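# Slide held gear onto shaft, meshing with neighbours

## Task

The left gripper starts out holding a gear a little above the top of a shaft. Lower it onto that shaft until it sits fully down and level (its axis lined up with the shaft), with its teeth engaged in the two gears on either side. The attempt fails if the gear is forced or wedged on with too much pressure.

## Robot and tools

Robot: two six-joint arms, left_arm and right_arm, each ending in a parallel two-finger gripper with a wrist camera. Joint order inside every row and every per-joint list: waist (joint1), shoulder (joint2), elbow (joint3), wrist pitch (joint4), wrist yaw (joint5), wrist roll (joint6). Stated ranges in rad: waist -2.618 to 3.054, shoulder 0.000 to 3.142, elbow 0.000 to 3.142, wrist pitch and wrist yaw -1.571 to 1.571, wrist roll -2.094 to 2.094. Real ends may differ by up to 0.059 rad.

Frames: scene frame has its origin at table-top height between the arms, +z up, +x out over the table, left_arm on +y. Hand positions (metres) and quaternions (wxyz) in results are in each arm's own base frame. left_arm base sits near (+0.006, +0.304, -0.005), right_arm near (-0.002, -0.271, -0.001), both nearly level. end_effector_position is the point between the finger pads; fingers point along gripper +z and close along its y. Printed poses may be a few cm off.

Row format: every row has 14 numbers in [-1, 1]: left_arm's six joint values then its opening, then right_arm's six joint values and its opening. Joint values are offsets, not poses: scaled displacements from the Joint targets that stood when the action (or move) began, not from the previous row. 1.0 equals 2.224 rad for waist/shoulder/elbow and 8.485 rad for the three wrist joints, so small values matter (0.01 on a wrist is about 0.085 rad). Opening is absolute: +1 fully open (about 87 mm gap), 0 about 43 mm, -1 closed. To keep a gripper unchanged, resend its current command; writing 0 means half open and would release the gear. To hold firmly, command about 0.04 below the grip_measured reading at first contact.

execute_actions(actions, cameras): actions is a list of actions, each up to 15 rows at 1/30 s per row; a short action repeats its final row. An action asking any joint more than 0.059 rad past its range is refused for both arms. An empty actions list returns state plus images and the scene number. cameras: list of names (cam_high, cam_left_wrist, cam_right_wrist) or ["all"]; an unknown name voids the call.

move(target, speed, blend, opening_speed, blocking, cameras): target is one 14-number row or a list of up to 15 rows, every row counted as offsets from the same starting Joint targets. speed in rad/s for the joint with farthest to travel, 0.01 to 12.57, default 0.5. blend in rad rounds corners between listed targets. opening_speed (0.2 or more per second on the -1..+1 scale) ramps the gripper. blocking=false returns after about 0.5 s while motion continues. Result adds a move: line such as done, off_target, moving, held or fault, and limits=held if steps were withheld. Moves do not avoid collisions.

wait(seconds 0 to 10) lets time pass holding commands; stop brakes a running move; zoom_image(camera, region [x0,y0,x1,y1] pixels, at most 504 by 504) enlarges part of the latest image of cam_high, cam_left_wrist or cam_right_wrist; read_manual returns only licence text; finished_scene(scene) ends the scene irreversibly, nothing may follow it in that reply.

Results: Joint positions (rad, gripper last on a 0 closed to 1 open scale), Joint velocities ("within noise" when still), Joint targets (base for next offsets), Joint torques (include arm weight; first three wrap at ±28 N m), grip_measured (same scale as the opening command, about 1 mm error), Tool commands. "joint sent to its limit" means a joint was clipped at its end; "joint command not followed" means the clearance check altered targets. MOTOR HOT appears at 75 °C; at 90 °C the arm folds and idles, at 100 °C it falls.

Cameras: cam_high is fixed on a beam behind the arms; the wrist cameras ride on the hands and lag during motion. All images are 896x504.

Suggested order: take an empty call for images, align the gear over the shaft using cam_high and cam_left_wrist, then lower slowly with small shoulder/elbow offsets while keeping the gripper closed on the gear, checking torque and images; rotate wrist roll slightly if the teeth do not engage. Release only once it is fully seated, then lift clear.

Avoid: opening the gripper while the gear moves, fast contact, forcing the gear down when it binds, hitting the fixtures (bar, plate, rail under the bases, up to about 3 cm high), touching arms together, pressing camera cables, and letting anything leave the table. Long stretched holds heat motors.

Each tool is called by a JSON object that holds its "fn" and its "kwargs".

## Session

{"fn": "execute_actions", "kwargs": {"actions": []}}

Scene clock: 0.00 s.
left_arm: end_effector_position=(+0.2826, -0.1438, +0.1208) grip_measured=-0.512 end_effector_quat_wxyz=(-0.008, +0.859, +0.512, +0.005) | right_arm: end_effector_position=(+0.3825, +0.0000, +0.3605) grip_measured=+1.000 end_effector_quat_wxyz=(+0.707, +0.000, +0.707, +0.000)
Joint positions: left_arm=[-0.61 1.758 1.505 -1.329 -0.015 1.457 0.244] | right_arm=[0 1.047 1.047 0 0 0 1]
Joint velocities: within noise
Joint torques (N m): no reading
Heat: left arm: 30 °C; right arm: 29 °C.
Joint targets: left_arm=[-0.607 1.745 1.514 -1.335 -0.020 1.457] | right_arm=[0.000 1.042 1.060 0.010 -0.001 0.000]
Tool commands: left_gripper/opening=-1.0 right_gripper/opening=+1.0

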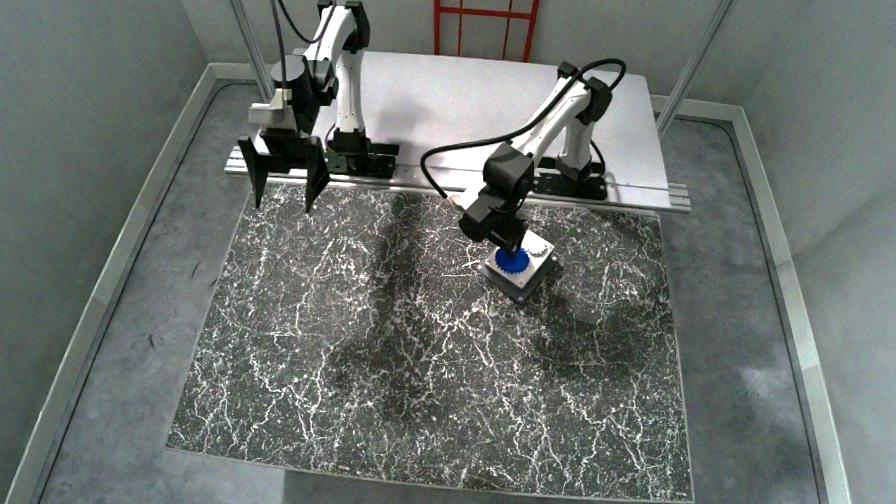

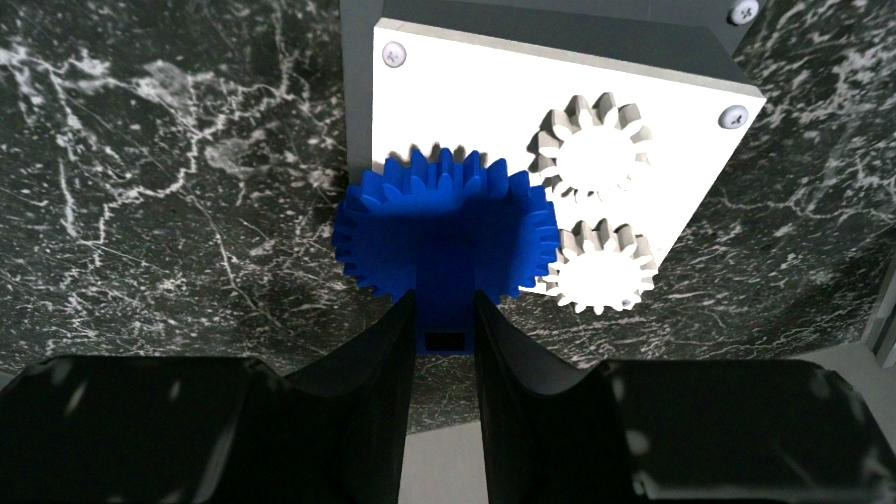

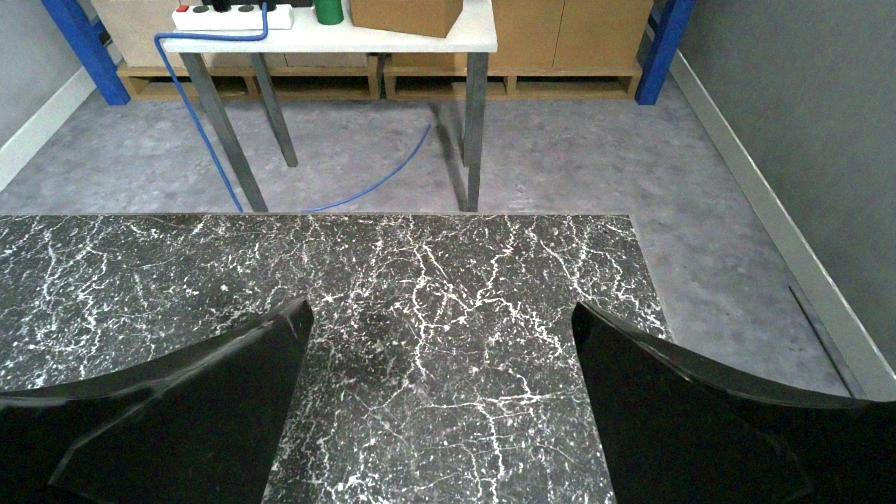

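{"fn": "zoom_image", "kwargs": {"camera": "cam_left_wrist", "region": [310, 0, 780, 370]}}

{"fn": "zoom_image", "kwargs": {"camera": "cam_high", "region": [450, 200, 590, 320]}}

Scaled by 1.072 from the camera's 896x504 image, which has a finer 1280x720 frame.

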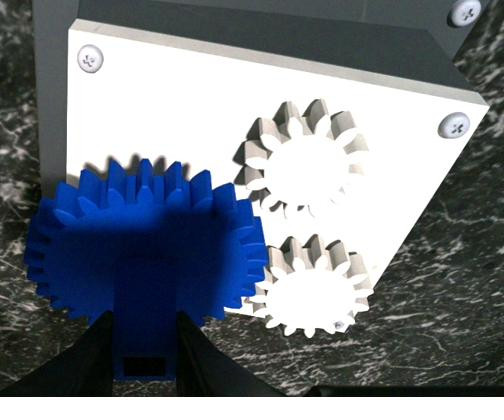

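Scaled by 3.600 from the camera's 896x504 image, which has a finer 1280x720 frame.

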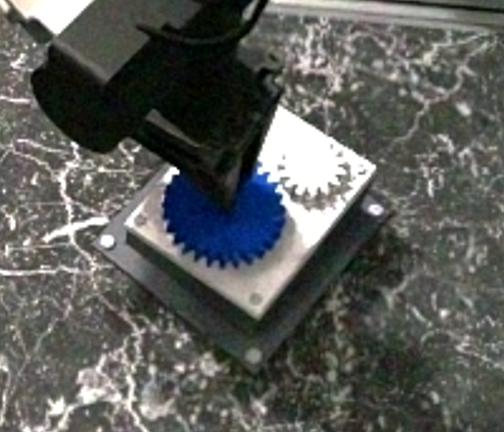

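{"fn": "zoom_image", "kwargs": {"camera": "cam_left_wrist", "region": [530, 80, 670, 200]}}

{"fn": "zoom_image", "kwargs": {"camera": "cam_left_wrist", "region": [530, 200, 670, 320]}}

{"fn": "zoom_image", "kwargs": {"camera": "cam_left_wrist", "region": [320, 130, 570, 360]}}

Scaled by 3.600 from the camera's 896x504 image, which has a finer 1280x720 frame.

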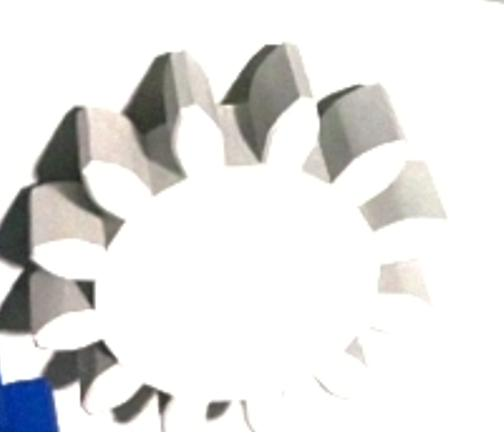

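Scaled by 3.600 from the camera's 896x504 image, which has a finer 1280x720 frame.

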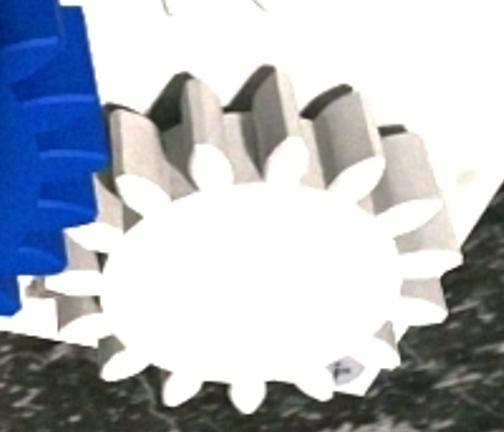

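Scaled by 2.016 from the camera's 896x504 image, which has a finer 1280x720 frame.

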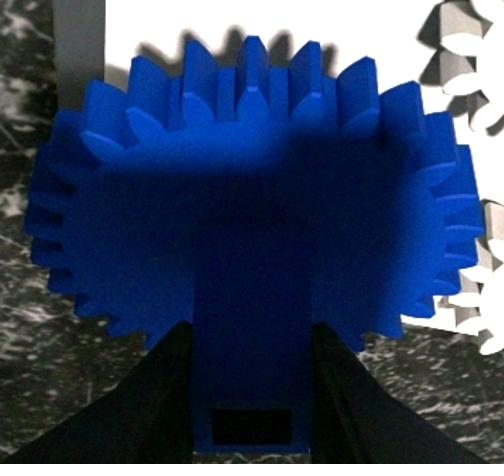

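{"fn": "move", "kwargs": {"target": [-0.00034,0.00085,-0.0168,0.00463,0,0,-1,0,0,0,0,0,0,1], "speed": 0.05, "cameras": ["cam_left_wrist"]}}

Scene clock: 80.03 s.
left_arm: end_effector_position=(+0.2822, -0.1435, +0.1184) grip_measured=-0.512 end_effector_quat_wxyz=(-0.009, +0.859, +0.512, +0.004) | right_arm: end_effector_position=(+0.3825, +0.0000, +0.3605) grip_measured=+1.000 end_effector_quat_wxyz=(+0.707, +0.000, +0.707, +0.000)
Joint positions: left_arm=[-0.61 1.758 1.495 -1.321 -0.015 1.457 0.244] | right_arm=[0 1.047 1.047 0 0 0 1]
Joint torques (N m): left_arm=[-0.01 -7.2 3.6 0.59 0.13 0] | right_arm=[-0.24 -2.76 8.02 2.24 -0.07 0.09]
Heat: left arm: 36 °C; right arm: 36 °C.
Joint targets: left_arm=[-0.608 1.747 1.476 -1.295 -0.020 1.457] | right_arm=[0.000 1.042 1.060 0.010 -0.001 0.000]
move: done
camera_calibration:
cam_left_wrist: T_world_to_cam=[[-0.877556, 0.479436, 0.00605633, 0.314312], [0.297939, 0.535362, 0.790329, -0.0815354], [0.37567, 0.695363, -0.612653, 0.20776], [0, 0, 0, 1]] pos_world=[0.22207, -0.25151, 0.189821]
Images, in order (width x height): cam_left_wrist 896x504.

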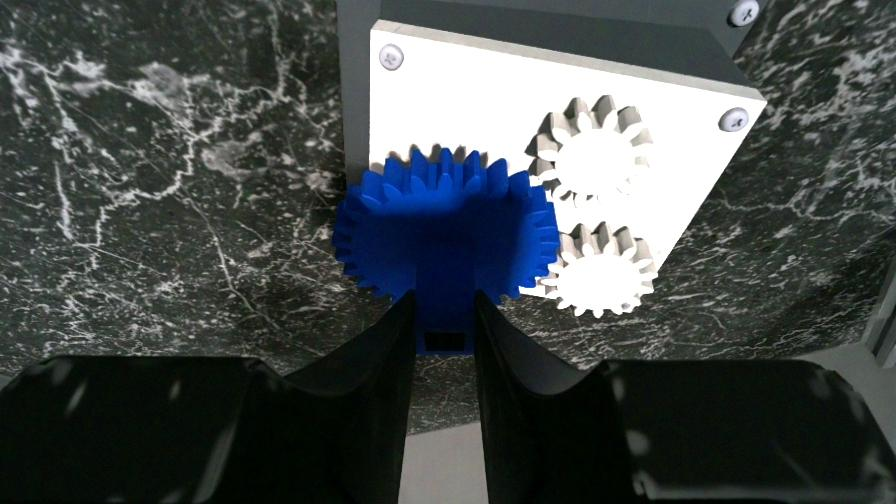

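{"fn": "move", "kwargs": {"target": [-0.00017,0.00042,-0.0084,0.00232,0,0,-1,0,0,0,0,0,0,1], "speed": 0.05, "cameras": ["cam_left_wrist"]}}

Scene clock: 85.80 s.
left_arm: end_effector_position=(+0.2820, -0.1433, +0.1179) grip_measured=-0.512 end_effector_quat_wxyz=(-0.006, +0.859, +0.512, +0.006) | right_arm: end_effector_position=(+0.3825, +0.0000, +0.3605) grip_measured=+1.000 end_effector_quat_wxyz=(+0.707, +0.000, +0.707, +0.000)
Joint positions: left_arm=[-0.61 1.751 1.485 -1.311 -0.015 1.457 0.244] | right_arm=[0 1.047 1.047 0 0 0 1]
Joint torques (N m): left_arm=[0.06 -6.46 3 0.7 0.13 -0.03] | right_arm=[-0.24 -2.76 8.02 2.24 -0.07 0.09]
Heat: left arm: 36 °C; right arm: 36 °C.
Joint targets: left_arm=[-0.609 1.748 1.458 -1.276 -0.020 1.457] | right_arm=[0.000 1.042 1.060 0.010 -0.001 0.000]
move: done
camera_calibration:
cam_left_wrist: T_world_to_cam=[[-0.877543, 0.479498, -0.000861166, 0.314898], [0.293317, 0.538227, 0.790112, -0.0795195], [0.37932, 0.693105, -0.612962, 0.206074], [0, 0, 0, 1]] pos_world=[0.221493, -0.251024, 0.189416]
Images, in order (width x height): cam_left_wrist 896x504.

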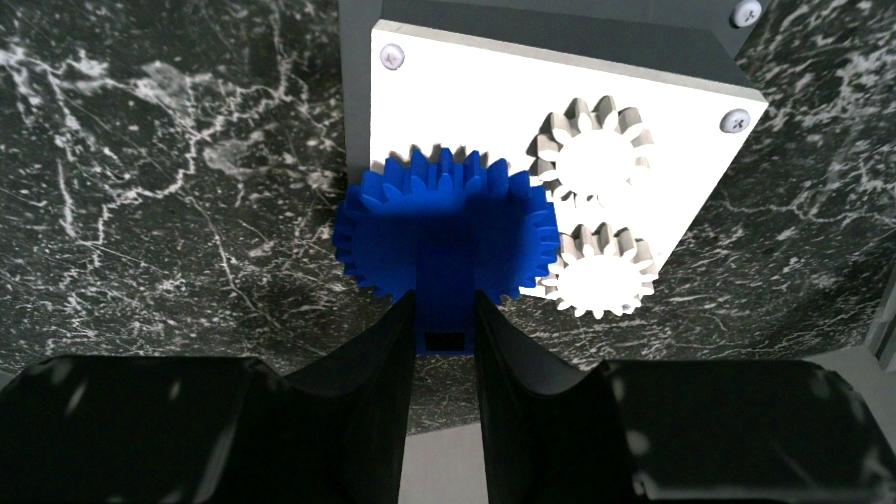

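{"fn": "move", "kwargs": {"target": [[0.0005,-0.0013,0.0160,-0.0045,0,0,-1,0,0.4505,-0.2936,0.1815,0,0.1851,0.5],[0.0005,-0.0013,0.0160,-0.0045,0,0,-1,0.3507,0.4505,-0.2936,0.1815,0,0.1851,0.5]], "speed": 0.8, "cameras": ["all"]}}

Scene clock: 170.60 s.
left_arm: end_effector_position=(+0.2820, -0.1433, +0.1182) grip_measured=-0.512 end_effector_quat_wxyz=(-0.006, +0.859, +0.512, +0.006) | right_arm: end_effector_position=(+0.2771, +0.3341, +0.0674) grip_measured=+0.500 end_effector_quat_wxyz=(+0.250, +0.289, +0.697, +0.606)
Joint positions: left_arm=[-0.61 1.751 1.486 -1.312 -0.015 1.457 0.244] | right_arm=[0.78 2.032 0.411 1.481 -0.007 1.572 0.75]
Joint torques (N m): left_arm=[0.02 -6.72 5.71 0.35 0.16 -0.01] | right_arm=[-0.21 -5.15 2.29 2.92 0 0.02]
Heat: left arm: 36 °C; right arm: 39 °C.
Joint targets: left_arm=[-0.607 1.745 1.493 -1.314 -0.020 1.457] | right_arm=[0.780 2.044 0.407 1.549 -0.001 1.570]
move: off_target (right_arm); right_arm: the wrist pitch is farthest, 0.069 rad from its target
camera_calibration:
cam_left_wrist: T_world_to_cam=[[-0.877543, 0.479498, -0.000861166, 0.314898], [0.293317, 0.538227, 0.790112, -0.0797565], [0.37932, 0.693105, -0.612962, 0.206258], [0, 0, 0, 1]] pos_world=[0.221493, -0.251024, 0.189716]
cam_right_wrist: T_world_to_cam=[[-0.0915733, -0.0992764, -0.990837, 0.123387], [-0.992249, -0.0748352, 0.0992019, 0.313432], [-0.0839979, 0.992242, -0.0916541, -0.157032], [0, 0, 0, 1]] pos_world=[0.309112, 0.191519, 0.0767703]

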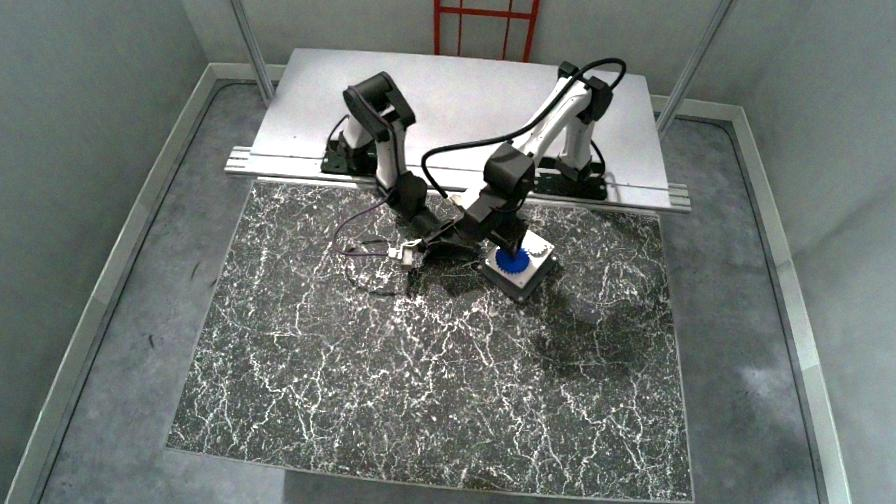

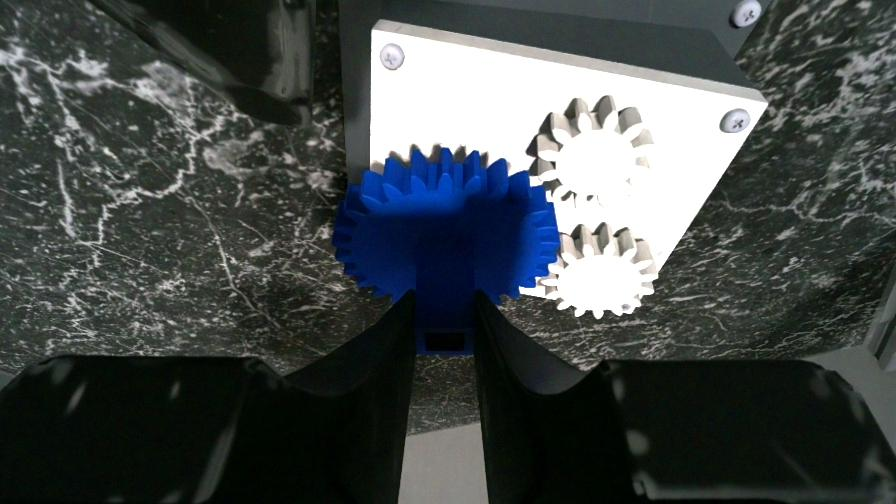

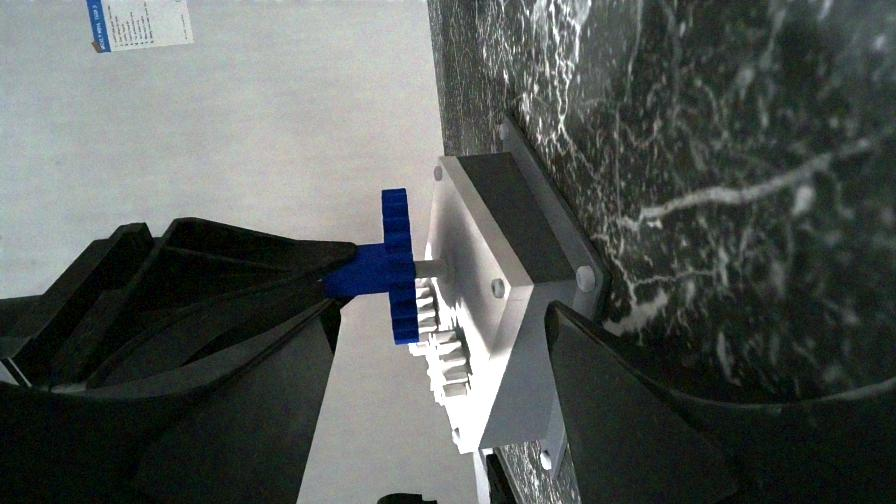

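Excellent view.

{"fn": "zoom_image", "kwargs": {"camera": "cam_right_wrist", "region": [310, 170, 510, 370]}}

Scaled by 2.520 from the camera's 896x504 image, which has a finer 1280x720 frame.

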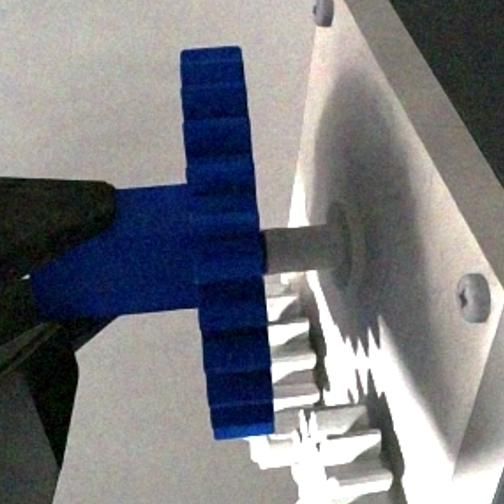

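{"fn": "move", "kwargs": {"target": [[0,0,0,0,0,0,-1,-0.1443,0,0,0,0,0,0.5],[0,0,0,0,0,0,-1,-0.1443,0.0809,0.1996,-0.0207,-0.1001,0,0.5]], "speed": 0.6, "cameras": ["cam_right_wrist"]}}

{"fn": "zoom_image", "kwargs": {"camera": "cam_right_wrist", "region": [310, 120, 560, 370]}}

Scene clock: 211.43 s.
left_arm: end_effector_position=(+0.2820, -0.1433, +0.1182) grip_measured=-0.512 end_effector_quat_wxyz=(-0.006, +0.859, +0.512, +0.006) | right_arm: end_effector_position=(+0.3267, +0.3382, +0.0957) grip_measured=+0.500 end_effector_quat_wxyz=(+0.093, +0.099, +0.702, +0.699)
Joint positions: left_arm=[-0.61 1.751 1.486 -1.312 -0.015 1.457 0.244] | right_arm=[0.459 2.207 0.829 1.37 -0.84 1.572 0.75]
Joint torques (N m): left_arm=[0.12 -6.64 5.63 0.34 0.13 -0.04] | right_arm=[-0.21 -6.75 5.78 2 -0.16 0.02]
Heat: left arm: 36 °C; right arm: 43 °C.
Joint targets: left_arm=[-0.607 1.745 1.493 -1.314 -0.020 1.457] | right_arm=[0.459 2.224 0.851 1.374 -0.850 1.570]
move: done
camera_calibration:
cam_right_wrist: T_world_to_cam=[[-0.000258992, -0.000691479, -1, 0.0940766], [-0.829742, -0.558147, 0.000600844, 0.479927], [-0.558148, 0.829741, -0.000429194, 0.0468253], [0, 0, 0, 1]] pos_world=[0.424375, 0.229082, 0.0938083]
Images, in order (width x height): cam_right_wrist 896x504.

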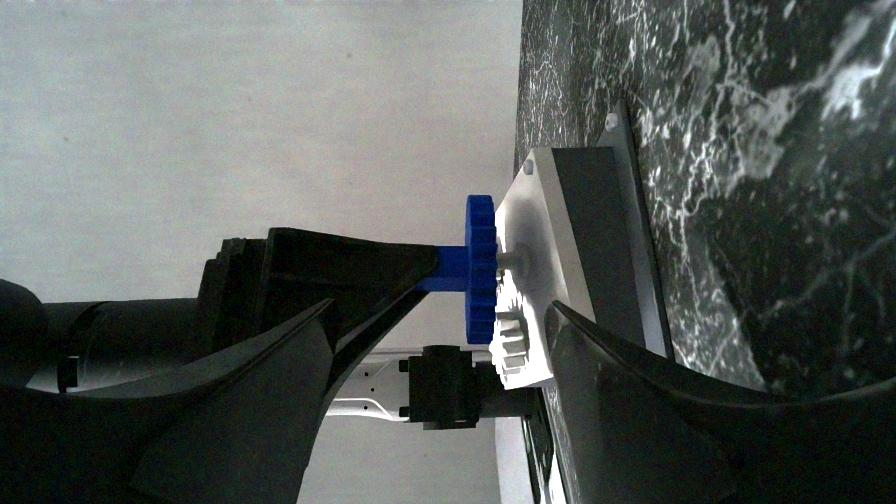

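Scaled by 2.016 from the camera's 896x504 image, which has a finer 1280x720 frame.

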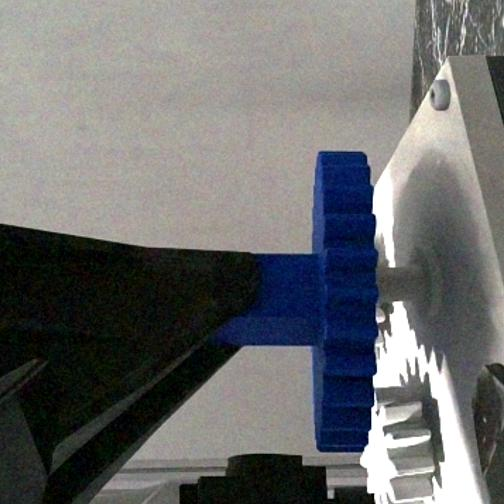

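{"fn": "zoom_image", "kwargs": {"camera": "cam_right_wrist", "region": [410, 190, 570, 350]}}

Scaled by 3.150 from the camera's 896x504 image, which has a finer 1280x720 frame.

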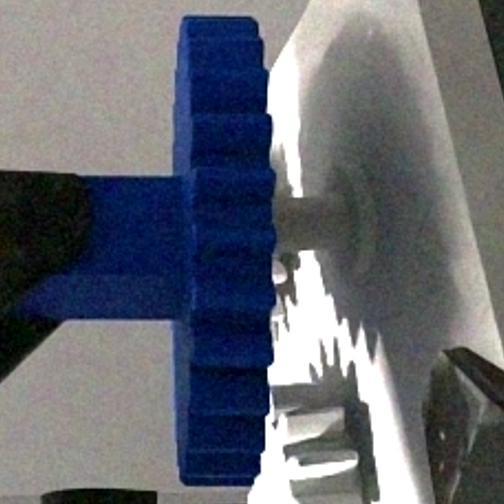

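{"fn": "move", "kwargs": {"target": [[0,0,0.0072,-0.0019,0,0,-1,0,0,0,0,0,0,0.5],[0.0122,-0.0144,-0.0100,-0.0011,0,0,-1,0,0,0,0,0,0,0.5]], "speed": 0.06, "cameras": ["cam_left_wrist","cam_right_wrist"]}}

{"fn": "zoom_image", "kwargs": {"camera": "cam_right_wrist", "region": [410, 190, 570, 350]}}

Scene clock: 255.07 s.
left_arm: end_effector_position=(+0.2834, -0.1371, +0.1184) grip_measured=-0.512 end_effector_quat_wxyz=(-0.007, +0.854, +0.520, +0.005) | right_arm: end_effector_position=(+0.3266, +0.3382, +0.0956) grip_measured=+0.500 end_effector_quat_wxyz=(+0.093, +0.098, +0.702, +0.699)
Joint positions: left_arm=[-0.591 1.747 1.482 -1.314 -0.015 1.457 0.244] | right_arm=[0.459 2.207 0.829 1.37 -0.841 1.572 0.75]
Joint torques (N m): left_arm=[0.87 -8.84 4.27 0.3 0.13 0] | right_arm=[-0.24 -6.74 5.78 2 -0.16 0.02]
Heat: left arm: 37 °C; right arm: 40 °C.
Joint targets: left_arm=[-0.580 1.713 1.471 -1.323 -0.020 1.457] | right_arm=[0.459 2.224 0.851 1.374 -0.850 1.570]
move: done
camera_calibration:
cam_left_wrist: T_world_to_cam=[[-0.886367, 0.462981, 0.00139549, 0.313032], [0.284676, 0.542624, 0.790265, -0.0805514], [0.365121, 0.700863, -0.612763, 0.206601], [0, 0, 0, 1]] pos_world=[0.224958, -0.246018, 0.189818]
cam_right_wrist: T_world_to_cam=[[-0.000647019, -0.000829622, -0.999999, 0.0941732], [-0.829338, -0.558746, 0.00100015, 0.479912], [-0.558746, 0.829338, -0.000326518, 0.0470797], [0, 0, 0, 1]] pos_world=[0.424376, 0.229182, 0.0937085]
Images, in order (width x height): cam_left_wrist 896x504, cam_right_wrist 896x504.

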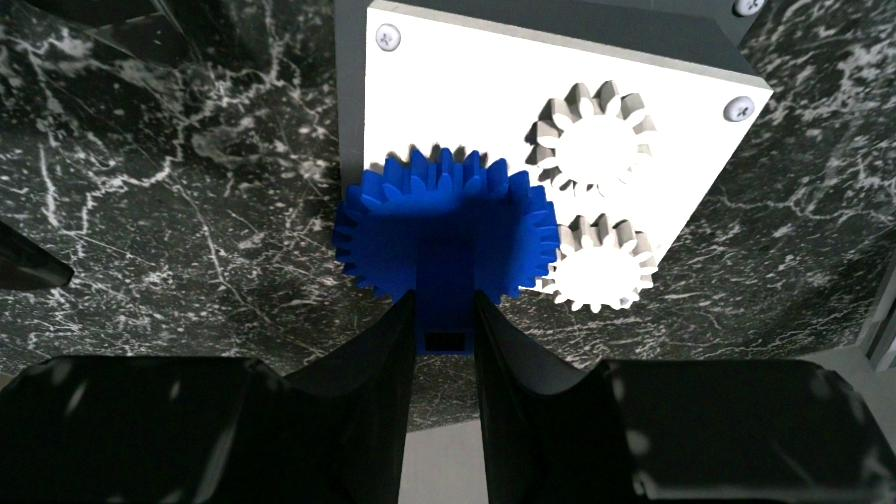

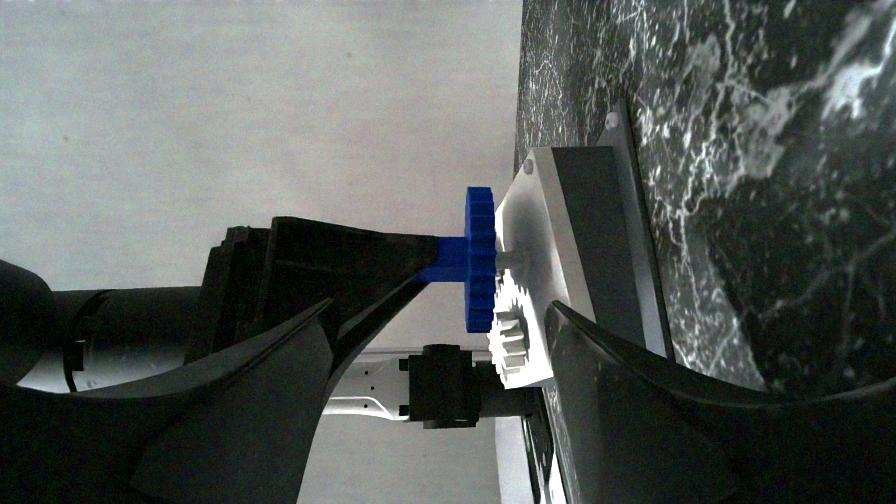

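Scaled by 3.150 from the camera's 896x504 image, which has a finer 1280x720 frame.

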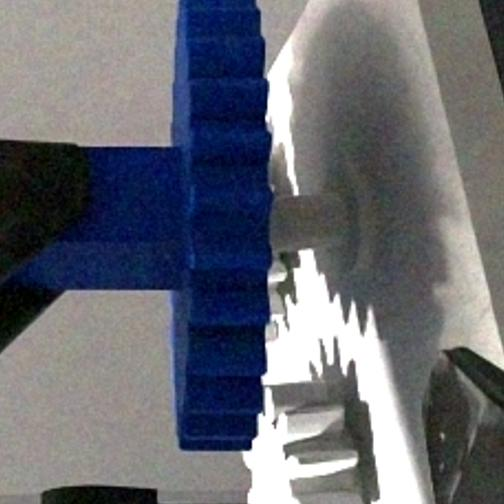

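{"fn": "move", "kwargs": {"target": [0.0040,-0.0121,-0.0073,-0.0013,0,0,-1,0,0,0,0,0,0,0.5], "speed": 0.06}}

Scene clock: 264.13 s.
left_arm: end_effector_position=(+0.2800, -0.1314, +0.1194) grip_measured=-0.512 end_effector_quat_wxyz=(-0.007, +0.852, +0.524, +0.005) | right_arm: end_effector_position=(+0.3266, +0.3382, +0.0956) grip_measured=+0.500 end_effector_quat_wxyz=(+0.093, +0.098, +0.702, +0.699)
Joint positions: left_arm=[-0.582 1.726 1.461 -1.314 -0.015 1.457 0.244] | right_arm=[0.459 2.207 0.829 1.37 -0.841 1.572 0.75]
Joint torques (N m): left_arm=[0.84 -9.14 4.63 0.15 0.12 -0.03] | right_arm=[-0.23 -6.74 5.79 2 -0.15 0.02]
Heat: left arm: 38 °C; right arm: 40 °C.
Joint targets: left_arm=[-0.571 1.686 1.455 -1.334 -0.020 1.457] | right_arm=[0.459 2.224 0.851 1.374 -0.850 1.570]
move: off_target (left_arm); left_arm: the shoulder is farthest, 0.039 rad from its target

{"fn": "wait", "kwargs": {"seconds": 0, "cameras": ["cam_right_wrist"]}}

{"fn": "zoom_image", "kwargs": {"camera": "cam_right_wrist", "region": [410, 180, 570, 340]}}

{"fn": "move", "kwargs": {"target": [[0,0,0,0,0,0,-1,0,-0.0809,-0.1996,0.0207,0.1001,0,0.5],[0,0,0,0,0,0,-1,0.1443,-0.0809,-0.1996,0.0207,0.1001,0,0.5]], "speed": 0.6, "cameras": ["cam_right_wrist"]}}

{"fn": "zoom_image", "kwargs": {"camera": "cam_right_wrist", "region": [320, 180, 480, 340]}}

Scene clock: 269.67 s.
left_arm: end_effector_position=(+0.2800, -0.1314, +0.1194) grip_measured=-0.512 end_effector_quat_wxyz=(-0.007, +0.852, +0.524, +0.005) | right_arm: end_effector_position=(+0.3266, +0.3382, +0.0956) grip_measured=+0.500 end_effector_quat_wxyz=(+0.093, +0.098, +0.702, +0.699)
Joint positions: left_arm=[-0.582 1.726 1.461 -1.314 -0.015 1.457 0.244] | right_arm=[0.459 2.207 0.829 1.37 -0.841 1.572 0.75]
Joint torques (N m): left_arm=[0.83 -9.17 4.63 0.18 0.14 -0.03] | right_arm=[-0.23 -6.75 5.78 2 -0.15 0.02]
Heat: left arm: 38 °C; right arm: 40 °C.
Joint targets: left_arm=[-0.571 1.686 1.455 -1.334 -0.020 1.457] | right_arm=[0.459 2.224 0.851 1.374 -0.850 1.570]
Tool commands: left_gripper/opening=-1.0 right_gripper/opening=+0.5
camera_calibration:
cam_right_wrist: T_world_to_cam=[[-0.000647019, -0.000829622, -0.999999, 0.0941732], [-0.829338, -0.558746, 0.00100015, 0.479912], [-0.558746, 0.829338, -0.000326518, 0.0470797], [0, 0, 0, 1]] pos_world=[0.424376, 0.229182, 0.0937085]
Images, in order (width x height): cam_right_wrist 896x504.

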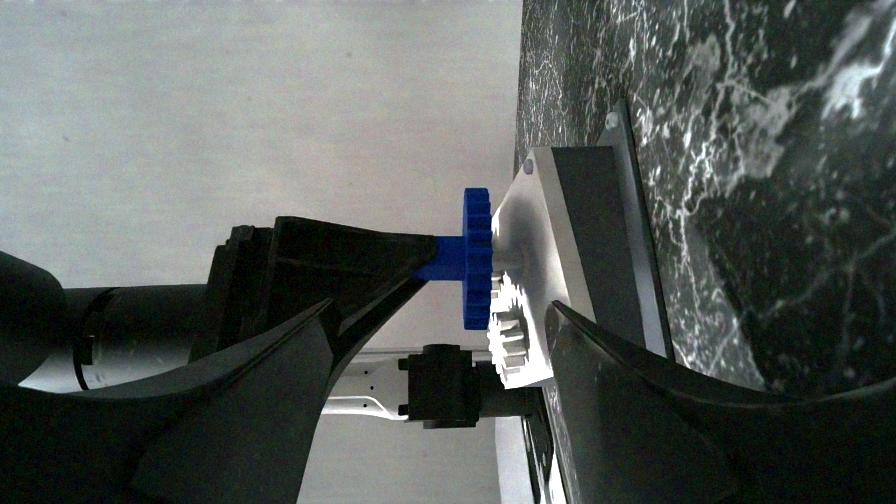

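Scaled by 3.150 from the camera's 896x504 image, which has a finer 1280x720 frame.

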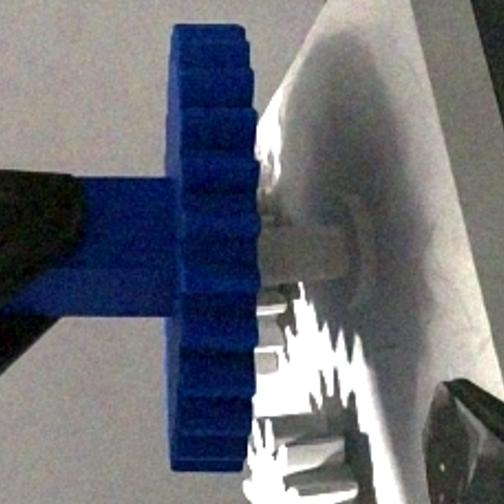

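Scene clock: 272.83 s.
left_arm: end_effector_position=(+0.2800, -0.1314, +0.1194) grip_measured=-0.512 end_effector_quat_wxyz=(-0.007, +0.852, +0.524, +0.005) | right_arm: end_effector_position=(+0.2759, +0.3342, +0.0545) grip_measured=+0.500 end_effector_quat_wxyz=(+0.244, +0.292, +0.707, +0.597)
Joint positions: left_arm=[-0.582 1.726 1.461 -1.314 -0.015 1.457 0.244] | right_arm=[0.78 2.068 0.415 1.482 -0.012 1.572 0.75]
Joint torques (N m): left_arm=[0.81 -9.22 4.55 0.16 0.16 -0.01] | right_arm=[-0.21 -7.97 1.77 2.91 0.05 0.02]
Heat: left arm: 38 °C; right arm: 40 °C.
Joint targets: left_arm=[-0.571 1.686 1.455 -1.334 -0.020 1.457] | right_arm=[0.780 2.044 0.407 1.550 -0.001 1.570]
move: off_target (left_arm, right_arm); left_arm: the shoulder is farthest, 0.040 rad from its target; right_arm: the wrist pitch is farthest, 0.067 rad from its target
camera_calibration:
cam_right_wrist: T_world_to_cam=[[-0.112793, -0.119586, -0.986396, 0.122902], [-0.989441, -0.0774153, 0.122526, 0.312431], [-0.0910146, 0.989801, -0.109592, -0.154613], [0, 0, 0, 1]] pos_world=[0.308923, 0.191921, 0.066005]
Images, in order (width x height): cam_right_wrist 896x504.

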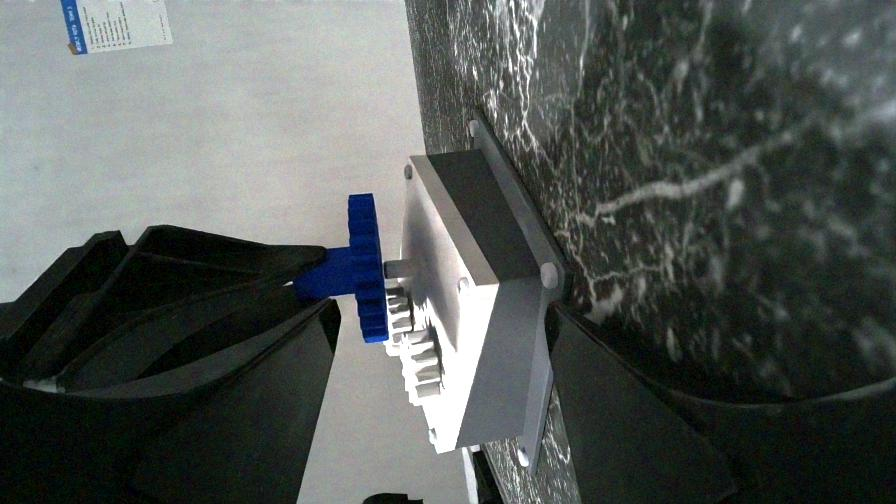

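Scaled by 3.150 from the camera's 896x504 image, which has a finer 1280x720 frame.

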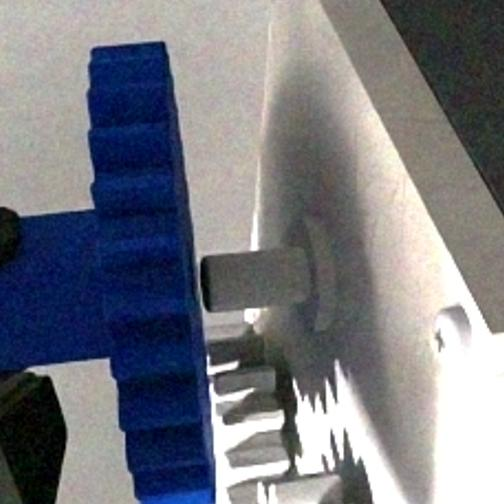

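{"fn": "move", "kwargs": {"target": [-0.0112,-0.0022,-0.0026,0.0001,0,0,-1,0,0,0,0,0,0,0.5], "speed": 0.06, "cameras": ["cam_right_wrist"]}}

{"fn": "zoom_image", "kwargs": {"camera": "cam_right_wrist", "region": [310, 190, 470, 350]}}

Scene clock: 289.50 s.
left_arm: end_effector_position=(+0.2774, -0.1334, +0.1192) grip_measured=-0.512 end_effector_quat_wxyz=(-0.008, +0.855, +0.519, +0.005) | right_arm: end_effector_position=(+0.2759, +0.3342, +0.0545) grip_measured=+0.500 end_effector_quat_wxyz=(+0.244, +0.292, +0.707, +0.597)
Joint positions: left_arm=[-0.592 1.721 1.455 -1.314 -0.015 1.457 0.244] | right_arm=[0.78 2.068 0.415 1.482 -0.012 1.572 0.75]
Joint torques (N m): left_arm=[-0.5 -9.1 4.67 0.18 0.14 -0.02] | right_arm=[-0.23 -7.97 1.77 2.9 0.05 0.02]
Heat: left arm: 38 °C; right arm: 43 °C.
Joint targets: left_arm=[-0.596 1.681 1.449 -1.333 -0.020 1.457] | right_arm=[0.780 2.044 0.407 1.550 -0.001 1.570]
move: off_target (left_arm, right_arm); left_arm: the shoulder is farthest, 0.040 rad from its target; right_arm: the wrist pitch is farthest, 0.068 rad from its target
camera_calibration:
cam_right_wrist: T_world_to_cam=[[-0.112793, -0.119586, -0.986396, 0.122902], [-0.989441, -0.0774153, 0.122526, 0.312431], [-0.0910146, 0.989801, -0.109592, -0.154613], [0, 0, 0, 1]] pos_world=[0.308923, 0.191921, 0.066005]
Images, in order (width x height): cam_right_wrist 896x504.

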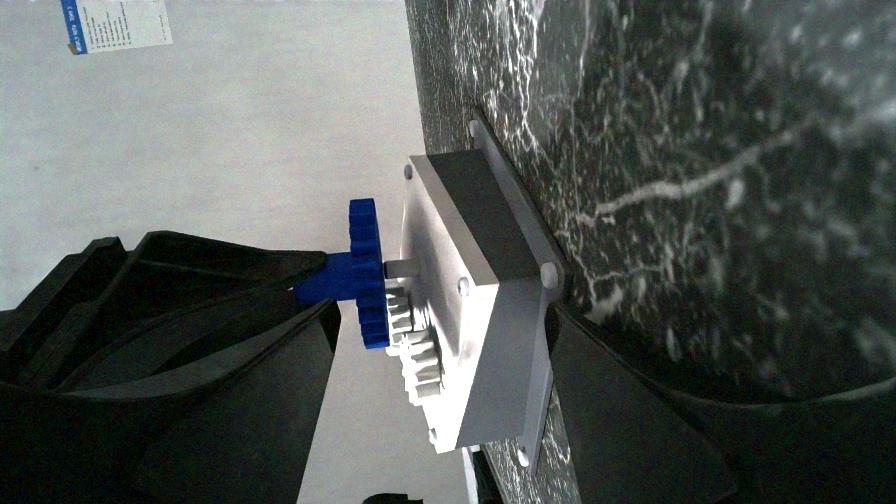

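Scaled by 3.150 from the camera's 896x504 image, which has a finer 1280x720 frame.

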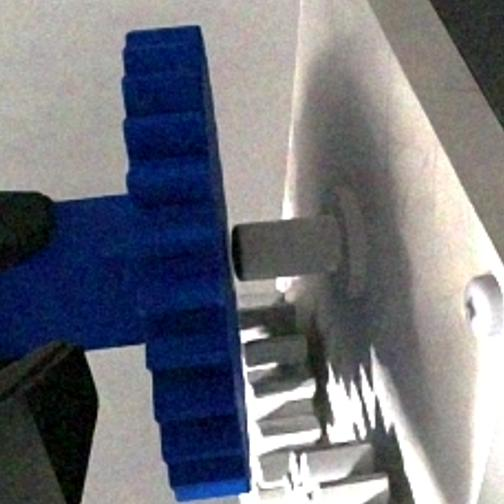

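{"fn": "move", "kwargs": {"target": [0.0103,-0.0005,-0.0005,0,0,0,-1,0,0,0,0,0,0,0.5], "speed": 0.06, "cameras": ["cam_right_wrist"]}}

{"fn": "zoom_image", "kwargs": {"camera": "cam_right_wrist", "region": [310, 190, 470, 350]}}

Scene clock: 295.97 s.
left_arm: end_effector_position=(+0.2786, -0.1309, +0.1192) grip_measured=-0.512 end_effector_quat_wxyz=(-0.008, +0.852, +0.523, +0.005) | right_arm: end_effector_position=(+0.2759, +0.3342, +0.0545) grip_measured=+0.500 end_effector_quat_wxyz=(+0.244, +0.292, +0.707, +0.597)
Joint positions: left_arm=[-0.583 1.721 1.455 -1.314 -0.015 1.457 0.244] | right_arm=[0.78 2.068 0.415 1.482 -0.012 1.572 0.75]
Joint torques (N m): left_arm=[0.75 -9.22 4.55 0.17 0.11 -0.01] | right_arm=[-0.23 -7.97 1.77 2.9 0.05 0.02]
Heat: left arm: 38 °C; right arm: 44 °C.
Joint targets: left_arm=[-0.573 1.680 1.448 -1.333 -0.020 1.457] | right_arm=[0.780 2.044 0.407 1.550 -0.001 1.570]
move: off_target (left_arm, right_arm); left_arm: the shoulder is farthest, 0.041 rad from its target; right_arm: the wrist pitch is farthest, 0.068 rad from its target
camera_calibration:
cam_right_wrist: T_world_to_cam=[[-0.112793, -0.119586, -0.986396, 0.122902], [-0.989441, -0.0774153, 0.122526, 0.312431], [-0.0910146, 0.989801, -0.109592, -0.154613], [0, 0, 0, 1]] pos_world=[0.308923, 0.191921, 0.066005]
Images, in order (width x height): cam_right_wrist 896x504.

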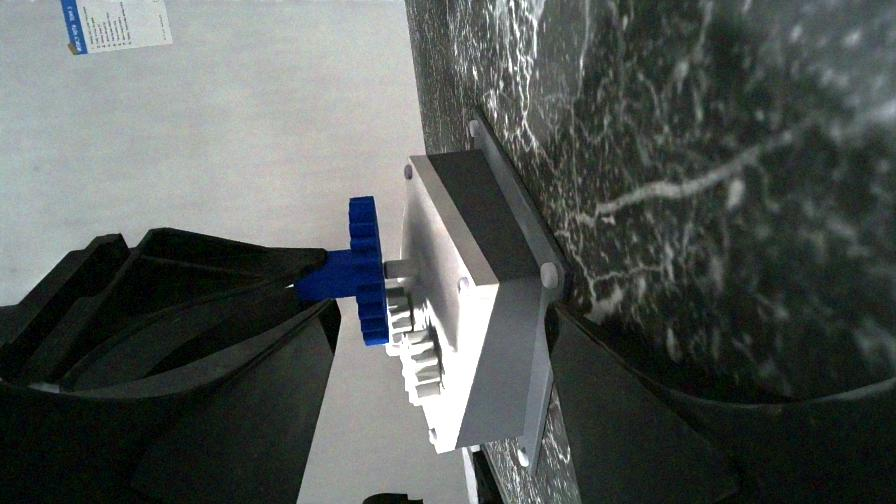

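Scaled by 3.150 from the camera's 896x504 image, which has a finer 1280x720 frame.

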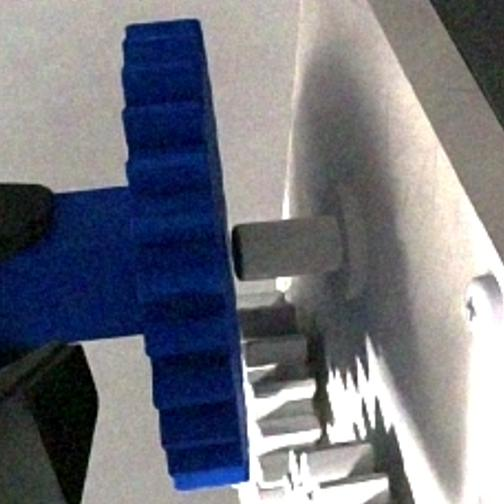

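{"fn": "move", "kwargs": {"target": [0,0.0004,-0.0100,0.0077,0,0,-1,0,0,0,0,0,0,0.5], "speed": 0.06, "cameras": ["cam_right_wrist"]}}

{"fn": "zoom_image", "kwargs": {"camera": "cam_right_wrist", "region": [310, 190, 470, 350]}}

Scene clock: 310.77 s.
left_arm: end_effector_position=(+0.2785, -0.1309, +0.1140) grip_measured=-0.512 end_effector_quat_wxyz=(-0.006, +0.852, +0.523, +0.006) | right_arm: end_effector_position=(+0.2759, +0.3342, +0.0545) grip_measured=+0.500 end_effector_quat_wxyz=(+0.244, +0.292, +0.707, +0.597)
Joint positions: left_arm=[-0.583 1.718 1.431 -1.29 -0.015 1.457 0.244] | right_arm=[0.78 2.068 0.415 1.482 -0.012 1.572 0.75]
Joint velocities: left_arm=[-0.027 0.002 -0.012 -0.154 0.007 -0.007 0.004] | right_arm=[within noise]
Joint torques (N m): left_arm=[0.87 -8.91 4.77 0.58 0.14 -0.02] | right_arm=[-0.21 -7.98 1.77 2.9 0.05 0.02]
Heat: left arm: 39 °C; right arm: 45 °C.
Joint targets: left_arm=[-0.573 1.681 1.426 -1.268 -0.020 1.457] | right_arm=[0.780 2.044 0.407 1.550 -0.001 1.570]
move: off_target (left_arm, right_arm); left_arm: the shoulder is farthest, 0.037 rad from its target; right_arm: the wrist pitch is farthest, 0.068 rad from its target
camera_calibration:
cam_right_wrist: T_world_to_cam=[[-0.112793, -0.119586, -0.986396, 0.122902], [-0.989441, -0.0774153, 0.122526, 0.312431], [-0.0910146, 0.989801, -0.109592, -0.154613], [0, 0, 0, 1]] pos_world=[0.308923, 0.191921, 0.066005]
Images, in order (width x height): cam_right_wrist 896x504.

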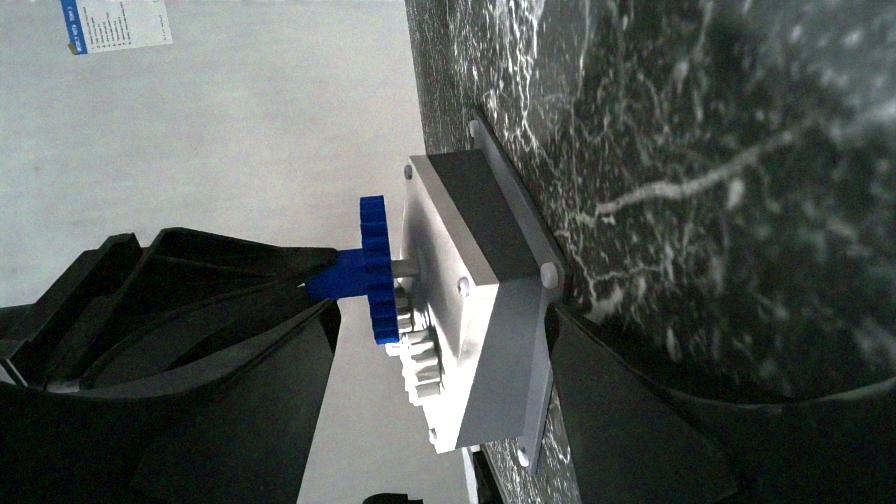

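Scaled by 3.150 from the camera's 896x504 image, which has a finer 1280x720 frame.

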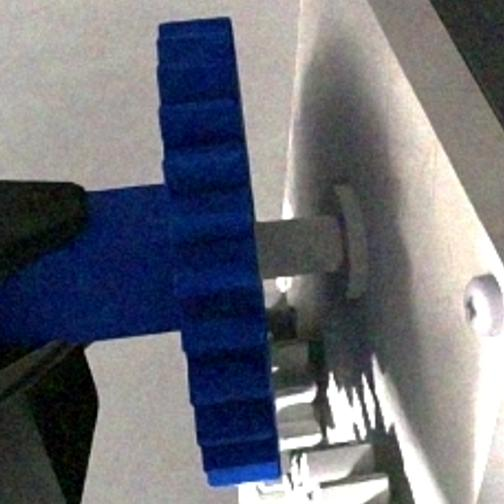

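{"fn": "move", "kwargs": {"target": [0,0.0003,-0.0070,0.0019,0,0,-1,0,0,0,0,0,0,0.5], "speed": 0.05, "cameras": ["cam_right_wrist"]}}

{"fn": "zoom_image", "kwargs": {"camera": "cam_right_wrist", "region": [310, 190, 470, 350]}}

Scene clock: 317.73 s.
left_arm: end_effector_position=(+0.2782, -0.1307, +0.1121) grip_measured=-0.512 end_effector_quat_wxyz=(-0.005, +0.852, +0.523, +0.006) | right_arm: end_effector_position=(+0.2759, +0.3342, +0.0545) grip_measured=+0.500 end_effector_quat_wxyz=(+0.244, +0.292, +0.707, +0.597)
Joint positions: left_arm=[-0.583 1.714 1.42 -1.279 -0.015 1.457 0.244] | right_arm=[0.78 2.068 0.415 1.482 -0.012 1.572 0.75]
Joint torques (N m): left_arm=[0.85 -8.58 4.42 0.64 0.12 -0.02] | right_arm=[-0.23 -7.97 1.77 2.9 0.05 0.02]
Heat: left arm: 40 °C; right arm: 45 °C.
Joint targets: left_arm=[-0.573 1.682 1.410 -1.252 -0.020 1.457] | right_arm=[0.780 2.044 0.407 1.550 -0.001 1.570]
move: off_target (right_arm); right_arm: the wrist pitch is farthest, 0.068 rad from its target
camera_calibration:
cam_right_wrist: T_world_to_cam=[[-0.112793, -0.119586, -0.986396, 0.122902], [-0.989441, -0.0774153, 0.122526, 0.312431], [-0.0910146, 0.989801, -0.109592, -0.154613], [0, 0, 0, 1]] pos_world=[0.308923, 0.191921, 0.066005]
Images, in order (width x height): cam_right_wrist 896x504.

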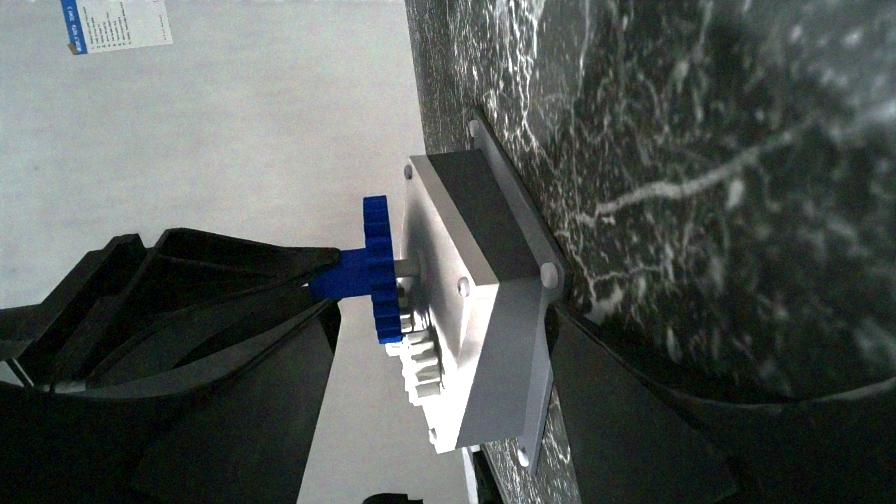

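Scaled by 3.150 from the camera's 896x504 image, which has a finer 1280x720 frame.

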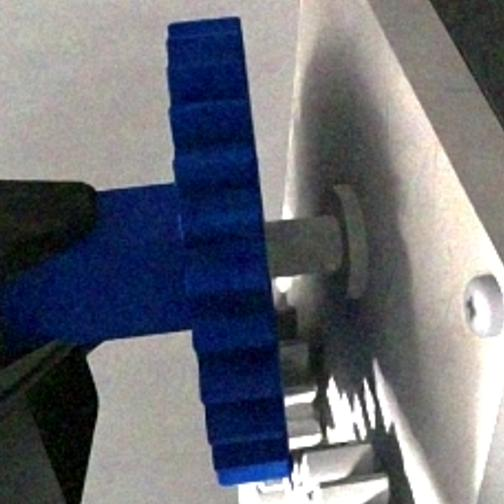

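{"fn": "move", "kwargs": {"target": [0,0.0002,-0.0052,0.0014,0,0,-1,0,0,0,0,0,0,0.5], "speed": 0.05}}

Scene clock: 324.80 s.
left_arm: end_effector_position=(+0.2781, -0.1306, +0.1121) grip_measured=-0.512 end_effector_quat_wxyz=(-0.002, +0.852, +0.523, +0.008) | right_arm: end_effector_position=(+0.2759, +0.3342, +0.0545) grip_measured=+0.500 end_effector_quat_wxyz=(+0.244, +0.292, +0.707, +0.597)
Joint positions: left_arm=[-0.583 1.708 1.412 -1.271 -0.015 1.457 0.244] | right_arm=[0.78 2.068 0.415 1.482 -0.012 1.572 0.75]
Joint torques (N m): left_arm=[0.73 -7.9 4.1 0.69 0.14 -0.02] | right_arm=[-0.23 -7.97 1.77 2.9 0.05 0.02]
Heat: left arm: 40 °C; right arm: 46 °C.
Joint targets: left_arm=[-0.573 1.682 1.398 -1.240 -0.020 1.457] | right_arm=[0.780 2.044 0.407 1.550 -0.001 1.570]
move: off_target (right_arm); right_arm: the wrist pitch is farthest, 0.068 rad from its target

{"fn": "move", "kwargs": {"target": [[0,0,0.0090,-0.0024,0,0,-1,-0.1443,0,0,0,0,0,0.5],[0,0,0.0090,-0.0024,0,0,-1,-0.1443,0.0809,0.1996,-0.0207,-0.1001,0,0.5]], "speed": 0.6, "cameras": ["cam_right_wrist"]}}

{"fn": "zoom_image", "kwargs": {"camera": "cam_right_wrist", "region": [410, 180, 570, 340]}}

Scene clock: 333.20 s.
left_arm: end_effector_position=(+0.2781, -0.1306, +0.1121) grip_measured=-0.512 end_effector_quat_wxyz=(-0.002, +0.852, +0.523, +0.008) | right_arm: end_effector_position=(+0.3259, +0.3389, +0.0956) grip_measured=+0.500 end_effector_quat_wxyz=(+0.092, +0.098, +0.702, +0.699)
Joint positions: left_arm=[-0.583 1.708 1.412 -1.271 -0.015 1.457 0.244] | right_arm=[0.461 2.207 0.829 1.37 -0.84 1.572 0.75]
Joint torques (N m): left_arm=[0.76 -7.98 5.72 0.49 0.11 -0.03] | right_arm=[-0.43 -6.75 5.78 2 -0.17 0.02]
Heat: left arm: 40 °C; right arm: 46 °C.
Joint targets: left_arm=[-0.573 1.682 1.418 -1.260 -0.020 1.457] | right_arm=[0.459 2.224 0.851 1.374 -0.850 1.570]
move: done
camera_calibration:
cam_right_wrist: T_world_to_cam=[[-0.000645728, -0.000830612, -0.999999, 0.0941733], [-0.828454, -0.560056, 0.00100015, 0.479929], [-0.560057, 0.828454, -0.00032648, 0.046814], [0, 0, 0, 1]] pos_world=[0.423878, 0.230082, 0.0937085]
Images, in order (width x height): cam_right_wrist 896x504.

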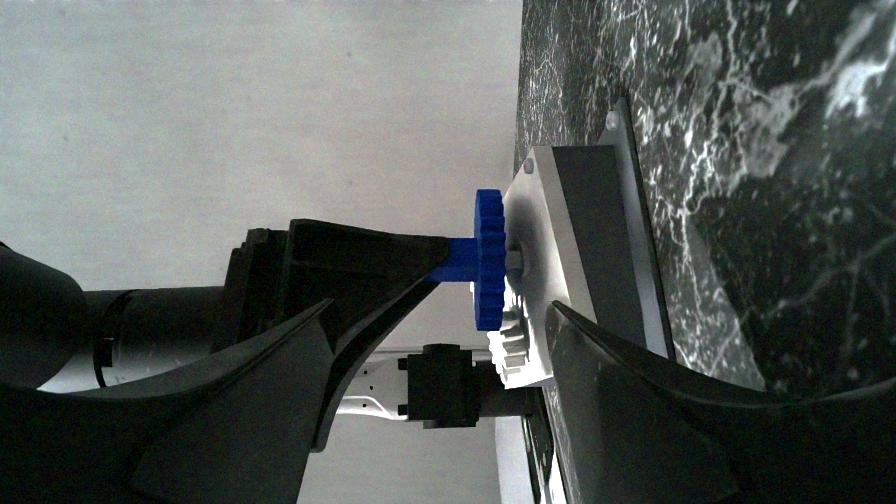

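Scaled by 3.150 from the camera's 896x504 image, which has a finer 1280x720 frame.

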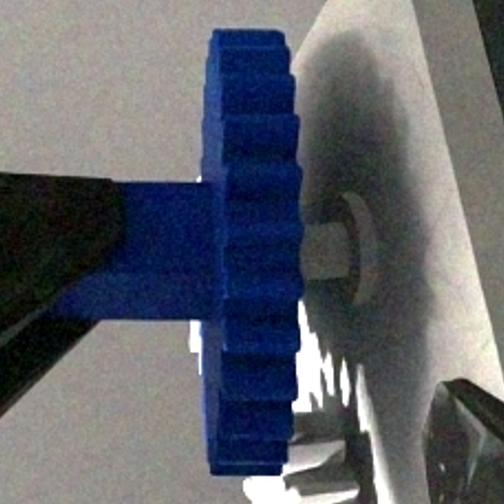

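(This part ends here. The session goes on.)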